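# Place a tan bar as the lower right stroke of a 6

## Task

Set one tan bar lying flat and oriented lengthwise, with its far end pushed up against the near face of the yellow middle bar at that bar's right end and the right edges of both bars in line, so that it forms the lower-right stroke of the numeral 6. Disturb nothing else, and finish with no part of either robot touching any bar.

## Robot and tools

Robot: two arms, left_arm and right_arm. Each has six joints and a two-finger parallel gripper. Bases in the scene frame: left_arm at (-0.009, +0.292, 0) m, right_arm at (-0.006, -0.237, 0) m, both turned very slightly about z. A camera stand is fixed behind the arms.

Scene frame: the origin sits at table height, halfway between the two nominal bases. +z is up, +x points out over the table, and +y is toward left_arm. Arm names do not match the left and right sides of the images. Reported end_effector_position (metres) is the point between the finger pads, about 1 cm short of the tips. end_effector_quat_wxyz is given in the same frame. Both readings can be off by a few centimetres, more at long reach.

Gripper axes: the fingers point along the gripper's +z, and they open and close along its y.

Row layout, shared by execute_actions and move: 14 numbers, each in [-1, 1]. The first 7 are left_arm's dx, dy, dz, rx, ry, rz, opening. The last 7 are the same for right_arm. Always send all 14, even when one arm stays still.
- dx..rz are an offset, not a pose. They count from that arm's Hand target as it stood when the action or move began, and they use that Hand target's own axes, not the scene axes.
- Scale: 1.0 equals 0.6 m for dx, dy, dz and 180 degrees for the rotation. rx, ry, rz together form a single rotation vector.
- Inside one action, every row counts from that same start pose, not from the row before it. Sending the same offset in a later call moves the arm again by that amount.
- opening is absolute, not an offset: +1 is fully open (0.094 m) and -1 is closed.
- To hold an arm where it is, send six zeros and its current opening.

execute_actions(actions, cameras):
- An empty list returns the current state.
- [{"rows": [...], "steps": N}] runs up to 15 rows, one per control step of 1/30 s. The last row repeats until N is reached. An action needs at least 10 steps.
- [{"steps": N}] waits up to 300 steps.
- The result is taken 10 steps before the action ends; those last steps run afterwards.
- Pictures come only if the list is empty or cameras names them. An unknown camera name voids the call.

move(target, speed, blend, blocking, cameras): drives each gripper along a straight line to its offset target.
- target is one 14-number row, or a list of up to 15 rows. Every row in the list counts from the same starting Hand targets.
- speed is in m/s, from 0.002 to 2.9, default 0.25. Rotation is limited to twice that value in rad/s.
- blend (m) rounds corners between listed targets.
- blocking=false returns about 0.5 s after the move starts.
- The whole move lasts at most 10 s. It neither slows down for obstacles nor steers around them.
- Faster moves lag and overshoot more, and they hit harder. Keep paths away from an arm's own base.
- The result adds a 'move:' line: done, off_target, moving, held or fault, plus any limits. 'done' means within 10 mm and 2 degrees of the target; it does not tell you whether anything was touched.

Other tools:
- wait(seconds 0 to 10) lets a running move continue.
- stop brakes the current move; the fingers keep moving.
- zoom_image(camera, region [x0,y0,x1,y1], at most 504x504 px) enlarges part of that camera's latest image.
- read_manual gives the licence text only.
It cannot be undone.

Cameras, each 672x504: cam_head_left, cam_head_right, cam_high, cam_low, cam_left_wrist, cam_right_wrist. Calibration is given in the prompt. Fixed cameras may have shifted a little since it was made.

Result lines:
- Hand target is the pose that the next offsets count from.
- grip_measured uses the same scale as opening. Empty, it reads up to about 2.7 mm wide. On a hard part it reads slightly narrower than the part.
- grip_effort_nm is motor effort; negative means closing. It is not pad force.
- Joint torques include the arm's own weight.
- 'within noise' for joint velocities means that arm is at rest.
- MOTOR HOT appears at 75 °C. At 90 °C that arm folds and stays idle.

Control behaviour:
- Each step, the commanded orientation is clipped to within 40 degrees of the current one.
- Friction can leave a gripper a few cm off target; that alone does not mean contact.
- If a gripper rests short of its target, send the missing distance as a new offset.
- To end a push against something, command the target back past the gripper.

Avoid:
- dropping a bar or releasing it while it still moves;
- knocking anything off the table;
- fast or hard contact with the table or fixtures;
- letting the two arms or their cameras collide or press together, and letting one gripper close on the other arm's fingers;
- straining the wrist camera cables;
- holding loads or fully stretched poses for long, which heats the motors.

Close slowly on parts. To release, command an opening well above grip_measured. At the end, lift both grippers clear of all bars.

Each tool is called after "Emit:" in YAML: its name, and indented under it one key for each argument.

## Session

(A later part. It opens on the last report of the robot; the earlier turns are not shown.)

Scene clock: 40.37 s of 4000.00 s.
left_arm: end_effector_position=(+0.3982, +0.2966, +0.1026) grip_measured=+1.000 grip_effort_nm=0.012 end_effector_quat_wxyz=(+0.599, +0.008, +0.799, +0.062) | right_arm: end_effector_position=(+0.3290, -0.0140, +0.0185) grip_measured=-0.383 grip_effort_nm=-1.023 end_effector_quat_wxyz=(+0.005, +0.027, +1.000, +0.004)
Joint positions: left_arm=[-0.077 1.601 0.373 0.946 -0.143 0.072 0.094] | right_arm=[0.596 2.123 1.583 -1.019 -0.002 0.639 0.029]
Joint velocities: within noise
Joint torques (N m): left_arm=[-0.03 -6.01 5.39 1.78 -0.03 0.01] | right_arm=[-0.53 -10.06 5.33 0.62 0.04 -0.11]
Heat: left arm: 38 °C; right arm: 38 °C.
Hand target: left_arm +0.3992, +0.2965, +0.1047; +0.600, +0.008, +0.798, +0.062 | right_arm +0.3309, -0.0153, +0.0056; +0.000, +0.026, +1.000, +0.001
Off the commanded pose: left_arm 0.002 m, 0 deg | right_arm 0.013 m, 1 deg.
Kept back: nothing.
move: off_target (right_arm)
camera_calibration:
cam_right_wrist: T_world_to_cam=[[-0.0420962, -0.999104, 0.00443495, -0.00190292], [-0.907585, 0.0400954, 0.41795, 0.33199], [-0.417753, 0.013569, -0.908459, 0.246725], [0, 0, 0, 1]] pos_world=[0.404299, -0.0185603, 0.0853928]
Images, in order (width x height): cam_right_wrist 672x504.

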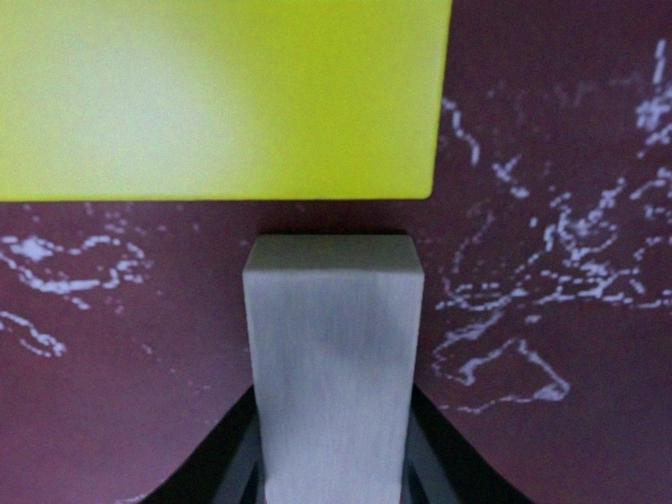

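Emit:
move:
  target: [0,0,0,0,0,0,1,-0.015,-0.0016,0.0025,0,0,-0.002,-0.46]
  speed: 0.03
  cameras: ["cam_right_wrist"]

Scene clock: 41.70 s of 4000.00 s.
left_arm: end_effector_position=(+0.3982, +0.2966, +0.1026) grip_measured=+1.000 grip_effort_nm=0.022 end_effector_quat_wxyz=(+0.599, +0.008, +0.799, +0.062) | right_arm: end_effector_position=(+0.3337, -0.0142, +0.0182) grip_measured=-0.383 grip_effort_nm=-1.023 end_effector_quat_wxyz=(+0.004, +0.023, +1.000, +0.010)
Joint positions: left_arm=[-0.077 1.601 0.373 0.946 -0.143 0.072 0.094] | right_arm=[0.584 2.133 1.598 -1.019 -0.012 0.618 0.029]
Joint velocities: within noise
Joint torques (N m): left_arm=[0.02 -5.98 5.38 1.79 -0.01 0] | right_arm=[-0.98 -8.87 7.27 0.5 0.12 -0.11]
Heat: left arm: 38 °C; right arm: 38 °C.
Hand target: left_arm +0.3992, +0.2965, +0.1047; +0.600, +0.008, +0.798, +0.062 | right_arm +0.3400, -0.0167, +0.0043; +0.001, +0.022, +1.000, +0.001
Off the commanded pose: left_arm 0.002 m, 0 deg | right_arm 0.016 m, 1 deg.
Kept back: nothing.
move: off_target (right_arm)
camera_calibration:
cam_right_wrist: T_world_to_cam=[[-0.032405, -0.999452, -0.00676327, -0.00492054], [-0.907217, 0.0265736, 0.419824, 0.336013], [-0.419414, 0.0197401, -0.90758, 0.248994], [0, 0, 0, 1]] pos_world=[0.409109, -0.0187621, 0.084882]
Images, in order (width x height): cam_right_wrist 672x504.

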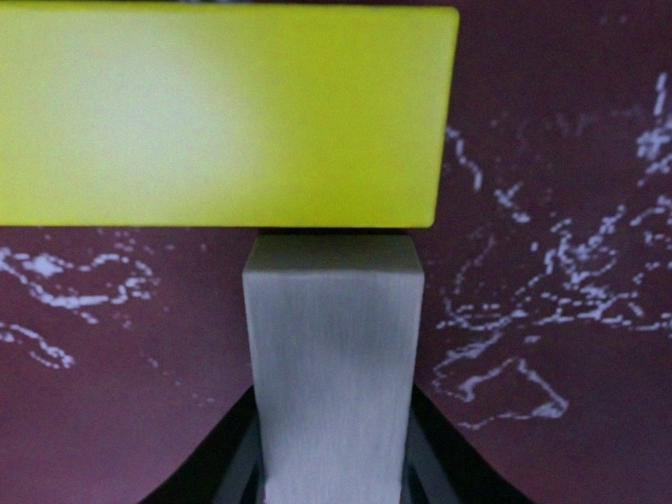

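Emit:
move:
  target: [0,0,0,0,0,0,1,-0.005,-0.003,-0.0075,0,0,0.001,-0.46]
  speed: 0.03
  cameras: ["cam_right_wrist"]

Scene clock: 43.00 s of 4000.00 s.
left_arm: end_effector_position=(+0.3982, +0.2966, +0.1026) grip_measured=+1.000 grip_effort_nm=0.012 end_effector_quat_wxyz=(+0.599, +0.008, +0.799, +0.062) | right_arm: end_effector_position=(+0.3386, -0.0150, +0.0184) grip_measured=-0.383 grip_effort_nm=-1.013 end_effector_quat_wxyz=(+0.006, +0.024, +1.000, +0.011)
Joint positions: left_arm=[-0.077 1.601 0.373 0.946 -0.143 0.072 0.094] | right_arm=[0.576 2.142 1.613 -1.02 -0.013 0.613 0.029]
Joint velocities: within noise
Joint torques (N m): left_arm=[-0.02 -5.94 5.34 1.78 -0.01 0.02] | right_arm=[-0.87 -9.66 7.66 0.32 0.17 -0.08]
Heat: left arm: 38 °C; right arm: 39 °C.
Hand target: left_arm +0.3992, +0.2965, +0.1047; +0.600, +0.008, +0.798, +0.062 | right_arm +0.3430, -0.0186, +0.0087; +0.001, +0.024, +1.000, +0.001
Off the commanded pose: left_arm 0.002 m, 0 deg | right_arm 0.011 m, 1 deg.
Kept back: nothing.
move: off_target (right_arm)
camera_calibration:
cam_right_wrist: T_world_to_cam=[[-0.0353511, -0.999326, -0.00991006, -0.00449623], [-0.908821, 0.0280217, 0.416243, 0.340948], [-0.415685, 0.0237211, -0.909199, 0.250172], [0, 0, 0, 1]] pos_world=[0.413695, -0.0199815, 0.0854943]
Images, in order (width x height): cam_right_wrist 672x504.

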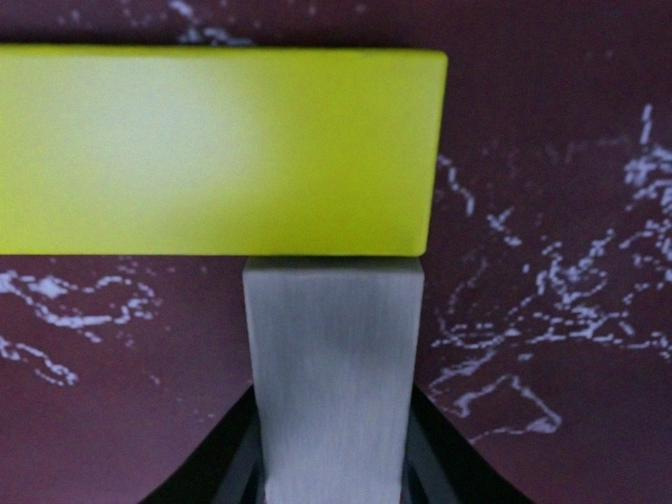

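Emit:
move:
  target: [0,0,0,0,0,0,1,-0.0045,-0.002,-0.0015,0,0,0.001,-0.46]
  speed: 0.02
  cameras: ["cam_right_wrist"]

Emit:
zoom_image:
  camera: "cam_right_wrist"
  region: [210, 190, 470, 320]

Scene clock: 44.23 s of 4000.00 s.
left_arm: end_effector_position=(+0.3982, +0.2966, +0.1026) grip_measured=+1.000 grip_effort_nm=0.017 end_effector_quat_wxyz=(+0.599, +0.008, +0.799, +0.062) | right_arm: end_effector_position=(+0.3412, -0.0161, +0.0184) grip_measured=-0.383 grip_effort_nm=-1.013 end_effector_quat_wxyz=(+0.005, +0.025, +1.000, +0.012)
Joint positions: left_arm=[-0.077 1.601 0.373 0.946 -0.143 0.072 0.094] | right_arm=[0.57 2.148 1.624 -1.024 -0.013 0.61 0.029]
Joint velocities: within noise
Joint torques (N m): left_arm=[-0.01 -6.02 5.35 1.79 -0.02 0] | right_arm=[-0.84 -9.8 7.82 0.28 0.14 -0.09]
Heat: left arm: 38 °C; right arm: 39 °C.
Hand target: left_arm +0.3992, +0.2965, +0.1047; +0.600, +0.008, +0.798, +0.062 | right_arm +0.3454, -0.0200, +0.0095; +0.000, +0.026, +1.000, +0.001
Off the commanded pose: left_arm 0.002 m, 0 deg | right_arm 0.011 m, 1 deg.
Kept back: nothing.
move: off_target (right_arm)
camera_calibration:
cam_right_wrist: T_world_to_cam=[[-0.0380411, -0.999227, -0.00995224, -0.00458819], [-0.908563, 0.0304399, 0.416636, 0.343301], [-0.416011, 0.0248916, -0.909019, 0.251337], [0, 0, 0, 1]] pos_world=[0.416295, -0.0212908, 0.0853928]
Images, in order (width x height): cam_right_wrist 672x504.

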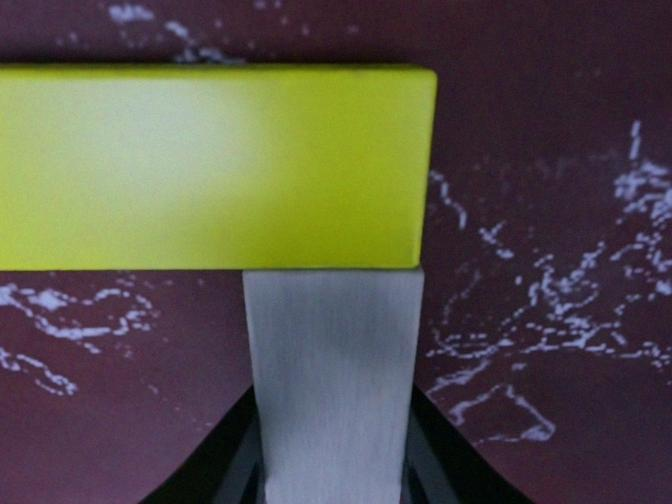

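Scaled by 1.938.

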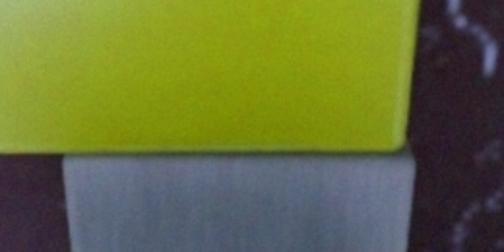

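Emit:
move:
  target: [0,0,0,0,0,0,1,-0.0025,0.0005,0,0,0,0,-0.46]
  speed: 0.02
  cameras: ["cam_right_wrist"]

Emit:
zoom_image:
  camera: "cam_right_wrist"
  region: [210, 190, 470, 320]

Scene clock: 45.40 s of 4000.00 s.
left_arm: end_effector_position=(+0.3982, +0.2966, +0.1026) grip_measured=+1.000 grip_effort_nm=0.012 end_effector_quat_wxyz=(+0.599, +0.008, +0.799, +0.062) | right_arm: end_effector_position=(+0.3423, -0.0161, +0.0185) grip_measured=-0.383 grip_effort_nm=-1.013 end_effector_quat_wxyz=(+0.005, +0.025, +1.000, +0.011)
Joint positions: left_arm=[-0.077 1.601 0.373 0.946 -0.143 0.072 0.094] | right_arm=[0.568 2.153 1.632 -1.029 -0.013 0.608 0.029]
Joint velocities: within noise
Joint torques (N m): left_arm=[-0.06 -5.98 5.39 1.77 -0.02 0.01] | right_arm=[-0.8 -9.83 7.86 0.32 0.19 -0.08]
Heat: left arm: 38 °C; right arm: 39 °C.
Hand target: left_arm +0.3992, +0.2965, +0.1047; +0.600, +0.008, +0.798, +0.062 | right_arm +0.3470, -0.0197, +0.0096; +0.000, +0.026, +1.000, +0.001
Off the commanded pose: left_arm 0.002 m, 0 deg | right_arm 0.011 m, 1 deg.
Kept back: nothing.
move: off_target (right_arm)
camera_calibration:
cam_right_wrist: T_world_to_cam=[[-0.0380794, -0.999236, -0.00877685, -0.00462361], [-0.907903, 0.030927, 0.418038, 0.344012], [-0.417447, 0.0238872, -0.908387, 0.252358], [0, 0, 0, 1]] pos_world=[0.4175, -0.0212875, 0.0853879]
Images, in order (width x height): cam_right_wrist 672x504.

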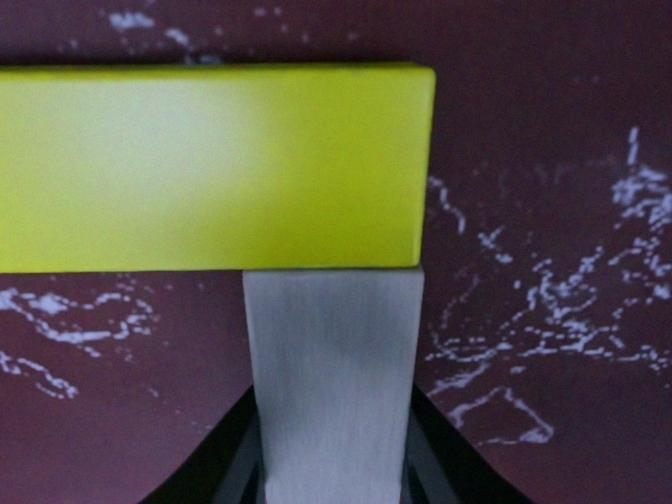

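Scaled by 1.938.

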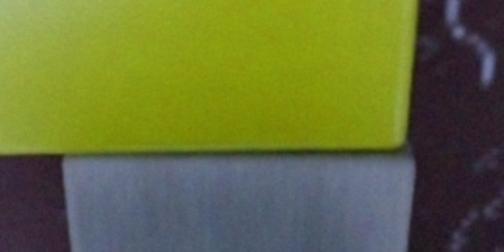

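Emit:
move:
  target: [0,0,0,0,0,0,1,0.003,0,-0.004,0,0,0,-0.46]
  speed: 0.02
  cameras: ["cam_right_wrist"]

Emit:
zoom_image:
  camera: "cam_right_wrist"
  region: [210, 190, 470, 320]

Scene clock: 48.03 s of 4000.00 s.
left_arm: end_effector_position=(+0.3982, +0.2966, +0.1026) grip_measured=+1.000 grip_effort_nm=0.017 end_effector_quat_wxyz=(+0.599, +0.008, +0.799, +0.062) | right_arm: end_effector_position=(+0.3423, -0.0162, +0.0185) grip_measured=-0.383 grip_effort_nm=-1.013 end_effector_quat_wxyz=(+0.005, +0.025, +1.000, +0.011)
Joint positions: left_arm=[-0.077 1.601 0.373 0.946 -0.143 0.072 0.094] | right_arm=[0.568 2.154 1.632 -1.03 -0.013 0.608 0.029]
Joint velocities: within noise
Joint torques (N m): left_arm=[-0.08 -5.96 5.41 1.79 -0.02 0.01] | right_arm=[-0.57 -10.41 7.57 0.24 0.18 -0.05]
Heat: left arm: 38 °C; right arm: 40 °C.
Hand target: left_arm +0.3992, +0.2965, +0.1047; +0.600, +0.008, +0.798, +0.062 | right_arm +0.3453, -0.0196, +0.0120; +0.000, +0.026, +1.000, +0.001
Off the commanded pose: left_arm 0.002 m, 0 deg | right_arm 0.008 m, 1 deg.
Kept back: nothing.
move: done
camera_calibration:
cam_right_wrist: T_world_to_cam=[[-0.0380375, -0.999239, -0.00867425, -0.00464947], [-0.907773, 0.0309243, 0.41832, 0.343935], [-0.417734, 0.0237861, -0.908258, 0.252464], [0, 0, 0, 1]] pos_world=[0.417501, -0.021287, 0.0853869]
Images, in order (width x height): cam_right_wrist 672x504.

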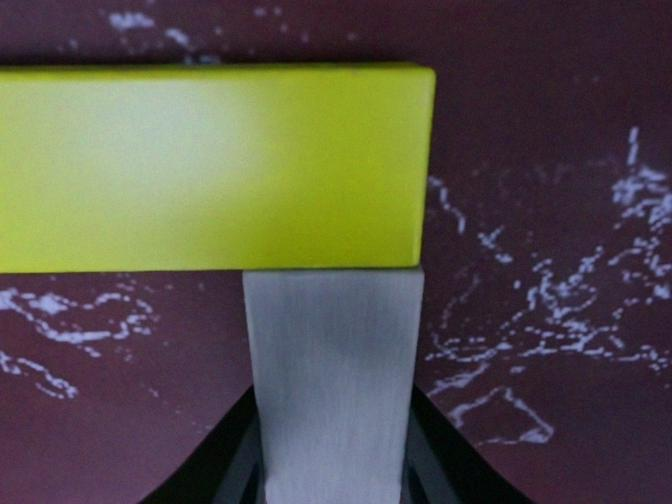

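Scaled by 1.938.

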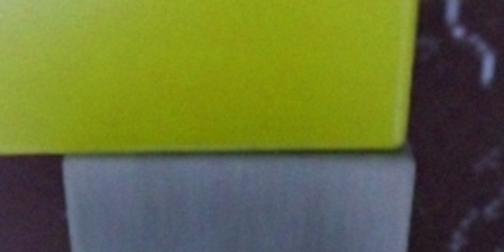

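Emit:
execute_actions:
  actions:
    - {"rows":[[0,0,0,0,0,0,1,0,0,0,0,0,0,-0.44],[0,0,0,0,0,0,1,0,0,0,0,0,0,-0.42],[0,0,0,0,0,0,1,0,0,0,0,0,0,-0.4],[0,0,0,0,0,0,1,0,0,0,0,0,0,-0.39],[0,0,0,0,0,0,1,0,0,0,0,0,0,-0.38],[0,0,0,0,0,0,1,0,0,0,0,0,0,-0.37],[0,0,0,0,0,0,1,0,0,0,0,0,0,-0.36],[0,0,0,0,0,0,1,0,0,0,0,0,0,-0.35],[0,0,0,0,0,0,1,0,0,0,0,0,0,-0.34],[0,0,0,0,0,0,1,0,0,0,0,0,0,-0.32],[0,0,0,0,0,0,1,0,0,0,0,0,0,-0.3],[0,0,0,0,0,0,1,0,0,0,0,0,0,-0.27],[0,0,0,0,0,0,1,0,0,0,0,0,0,-0.24],[0,0,0,0,0,0,1,0,0,0,0,0,0,-0.2],[0,0,0,0,0,0,1,0,0,0,0,0,0,-0.15]],"steps":15}

Emit:
wait:
  seconds: 1.5
  cameras: ["cam_right_wrist"]

Emit:
zoom_image:
  camera: "cam_right_wrist"
  region: [210, 190, 470, 320]

Scene clock: 48.80 s of 4000.00 s.
left_arm: end_effector_position=(+0.3982, +0.2966, +0.1026) grip_measured=+1.000 grip_effort_nm=0.017 end_effector_quat_wxyz=(+0.599, +0.008, +0.799, +0.062) | right_arm: end_effector_position=(+0.3423, -0.0162, +0.0185) grip_measured=-0.376 grip_effort_nm=-0.672 end_effector_quat_wxyz=(+0.005, +0.025, +1.000, +0.011)
Joint positions: left_arm=[-0.077 1.601 0.373 0.946 -0.143 0.072 0.094] | right_arm=[0.568 2.154 1.632 -1.03 -0.013 0.608 0.029]
Joint velocities: left_arm=[within noise] | right_arm=[0.002 -0.002 -0.007 -0.007 -0.037 0.051 0.013]
Joint torques (N m): left_arm=[-0.01 -5.96 5.34 1.79 -0.02 0.01] | right_arm=[-0.55 -10.52 7.69 0.23 0.14 -0.07]
Heat: left arm: 38 °C; right arm: 40 °C.
Hand target: left_arm +0.3992, +0.2965, +0.1047; +0.600, +0.008, +0.798, +0.062 | right_arm +0.3453, -0.0196, +0.0120; +0.000, +0.026, +1.000, +0.001
Steps of this call (1-18: nothing new was sent; 19-23: this action's first 5). Readings (end_effector_position of left_arm | right_arm):
19: (+0.3982, +0.2966, +0.1026) | (+0.3423, -0.0162, +0.0185)
20: (+0.3982, +0.2966, +0.1026) | (+0.3423, -0.0162, +0.0185)
22: (+0.3982, +0.2966, +0.1026) | (+0.3423, -0.0162, +0.0185)
23: the state above

Scene clock: 50.63 s of 4000.00 s.
left_arm: end_effector_position=(+0.3982, +0.2966, +0.1026) grip_measured=+1.000 grip_effort_nm=0.012 end_effector_quat_wxyz=(+0.599, +0.008, +0.799, +0.062) | right_arm: end_effector_position=(+0.3424, -0.0163, +0.0185) grip_measured=-0.152 grip_effort_nm=0.090 end_effector_quat_wxyz=(+0.005, +0.025, +1.000, +0.010)
Joint positions: left_arm=[-0.077 1.601 0.373 0.946 -0.143 0.072 0.094] | right_arm=[0.568 2.154 1.632 -1.03 -0.012 0.608 0.04]
Joint velocities: within noise
Joint torques (N m): left_arm=[-0.08 -5.93 5.35 1.79 -0.01 0.01] | right_arm=[-0.62 -10.61 7.38 0.25 0.17 -0.09]
Heat: left arm: 38 °C; right arm: 40 °C.
Hand target: left_arm +0.3992, +0.2965, +0.1047; +0.600, +0.008, +0.798, +0.062 | right_arm +0.3453, -0.0196, +0.0120; +0.000, +0.026, +1.000, +0.001
Off the commanded pose: left_arm 0.002 m, 0 deg | right_arm 0.008 m, 1 deg.
Steps of this call (1-10: your previous action's last 10; 11-55: nothing new was sent). Readings (end_effector_position of left_arm | right_arm):
1: (+0.3982, +0.2966, +0.1026) | (+0.3423, -0.0162, +0.0185)
2: (+0.3982, +0.2966, +0.1026) | (+0.3423, -0.0162, +0.0185)
4: (+0.3982, +0.2966, +0.1026) | (+0.3423, -0.0162, +0.0185)
8: (+0.3982, +0.2966, +0.1026) | (+0.3423, -0.0163, +0.0185)
55: the state above
camera_calibration:
cam_right_wrist: T_world_to_cam=[[-0.0380944, -0.999245, -0.00766964, -0.00480484], [-0.908008, 0.0314095, 0.417775, 0.344181], [-0.417218, 0.0228789, -0.908518, 0.252297], [0, 0, 0, 1]] pos_world=[0.417599, -0.0213841, 0.0853893]
Images, in order (width x height): cam_right_wrist 672x504.

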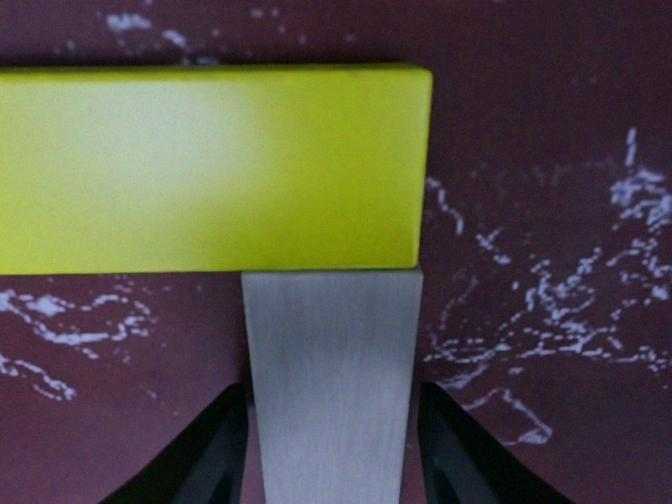

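Scaled by 1.938.

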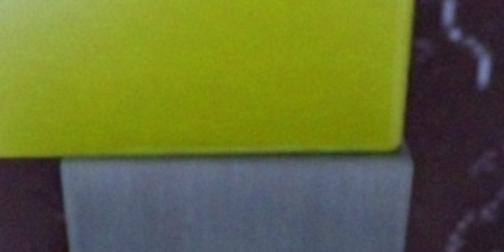

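Emit:
move:
  target:
    - [0,0,0,0,0,0,1,0.004,0.004,0,0,0,0,0.35]
    - [0,0,0,0,0,0,1,0.005,0.005,-0.2,0,0,0,0.35]
  speed: 0.06

Emit:
zoom_image:
  camera: "cam_right_wrist"
  region: [110, 0, 560, 500]

Scene clock: 54.23 s of 4000.00 s.
left_arm: end_effector_position=(+0.3982, +0.2966, +0.1026) grip_measured=+1.000 grip_effort_nm=0.017 end_effector_quat_wxyz=(+0.599, +0.008, +0.799, +0.062) | right_arm: end_effector_position=(+0.3429, -0.0161, +0.1226) grip_measured=+0.348 grip_effort_nm=0.095 end_effector_quat_wxyz=(-0.007, +0.026, +1.000, +0.003)
Joint positions: left_arm=[-0.077 1.601 0.373 0.946 -0.143 0.072 0.094] | right_arm=[0.568 2.154 2.049 -1.475 -0.012 0.608 0.063]
Joint velocities: within noise
Joint torques (N m): left_arm=[-0.06 -6 5.29 1.79 -0.02 0] | right_arm=[0.32 -13.53 8.12 0.08 0.15 0.07]
Heat: left arm: 38 °C; right arm: 42 °C.
Hand target: left_arm +0.3992, +0.2965, +0.1047; +0.600, +0.008, +0.798, +0.062 | right_arm +0.3422, -0.0167, +0.1319; +0.000, +0.026, +1.000, +0.001
Off the commanded pose: left_arm 0.002 m, 0 deg | right_arm 0.009 m, 1 deg.
Kept back: nothing.
move: done
camera_calibration:
cam_right_wrist: T_world_to_cam=[[-0.038083, -0.999241, 0.00823859, -0.00568792], [-0.897984, 0.0378384, 0.438398, 0.295281], [-0.438377, 0.00929738, -0.898743, 0.352959], [0, 0, 0, 1]] pos_world=[0.419671, -0.0201382, 0.187816]

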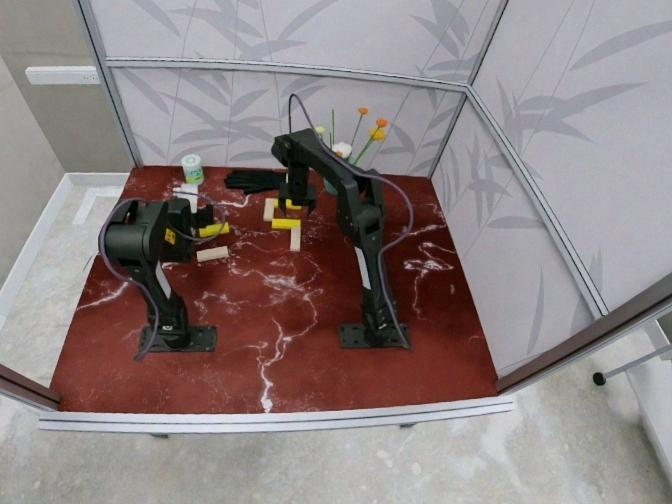

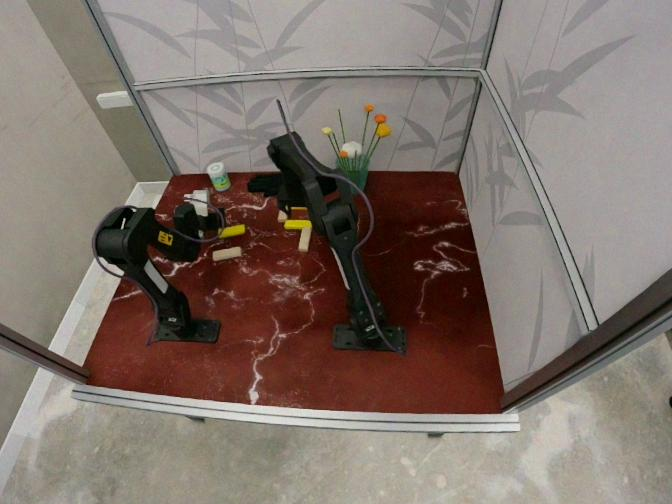

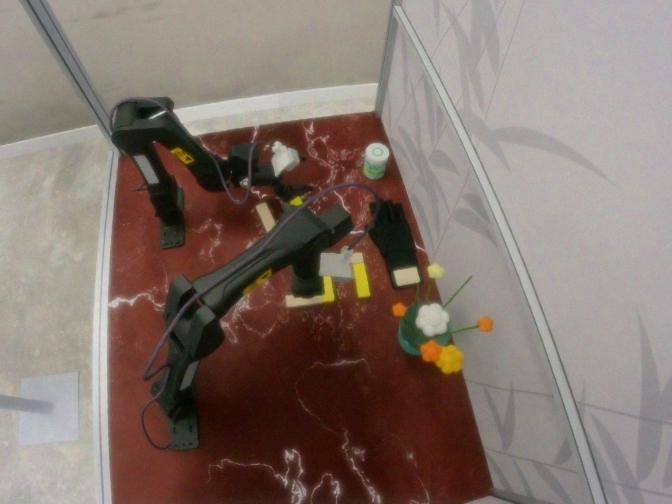

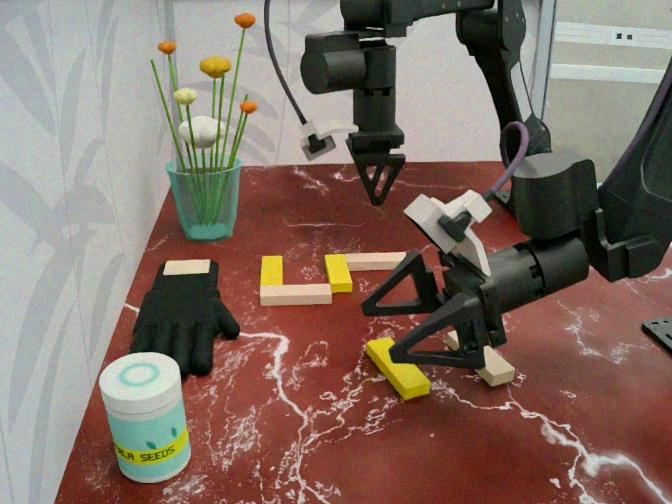

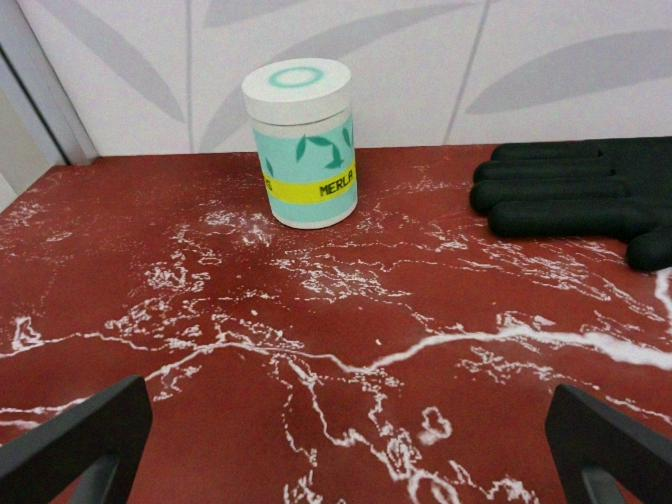

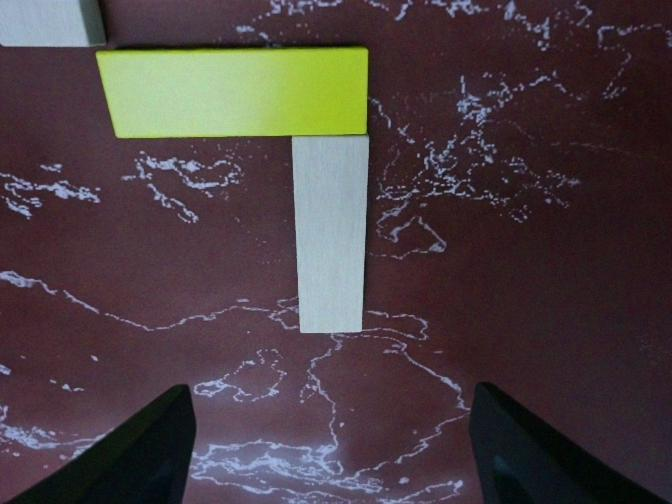

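Scaled by 1.008.

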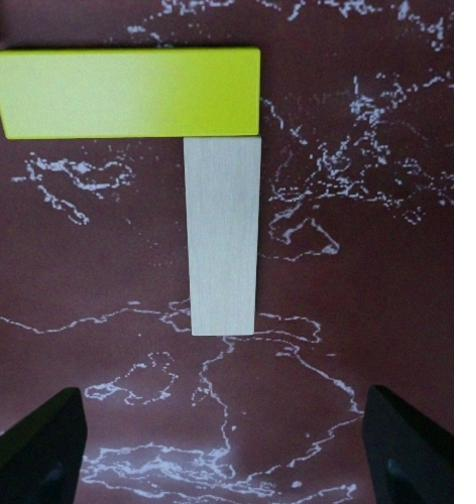

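Emit:
finished_scene:
  scene: 1

The scene is finished: the task was done.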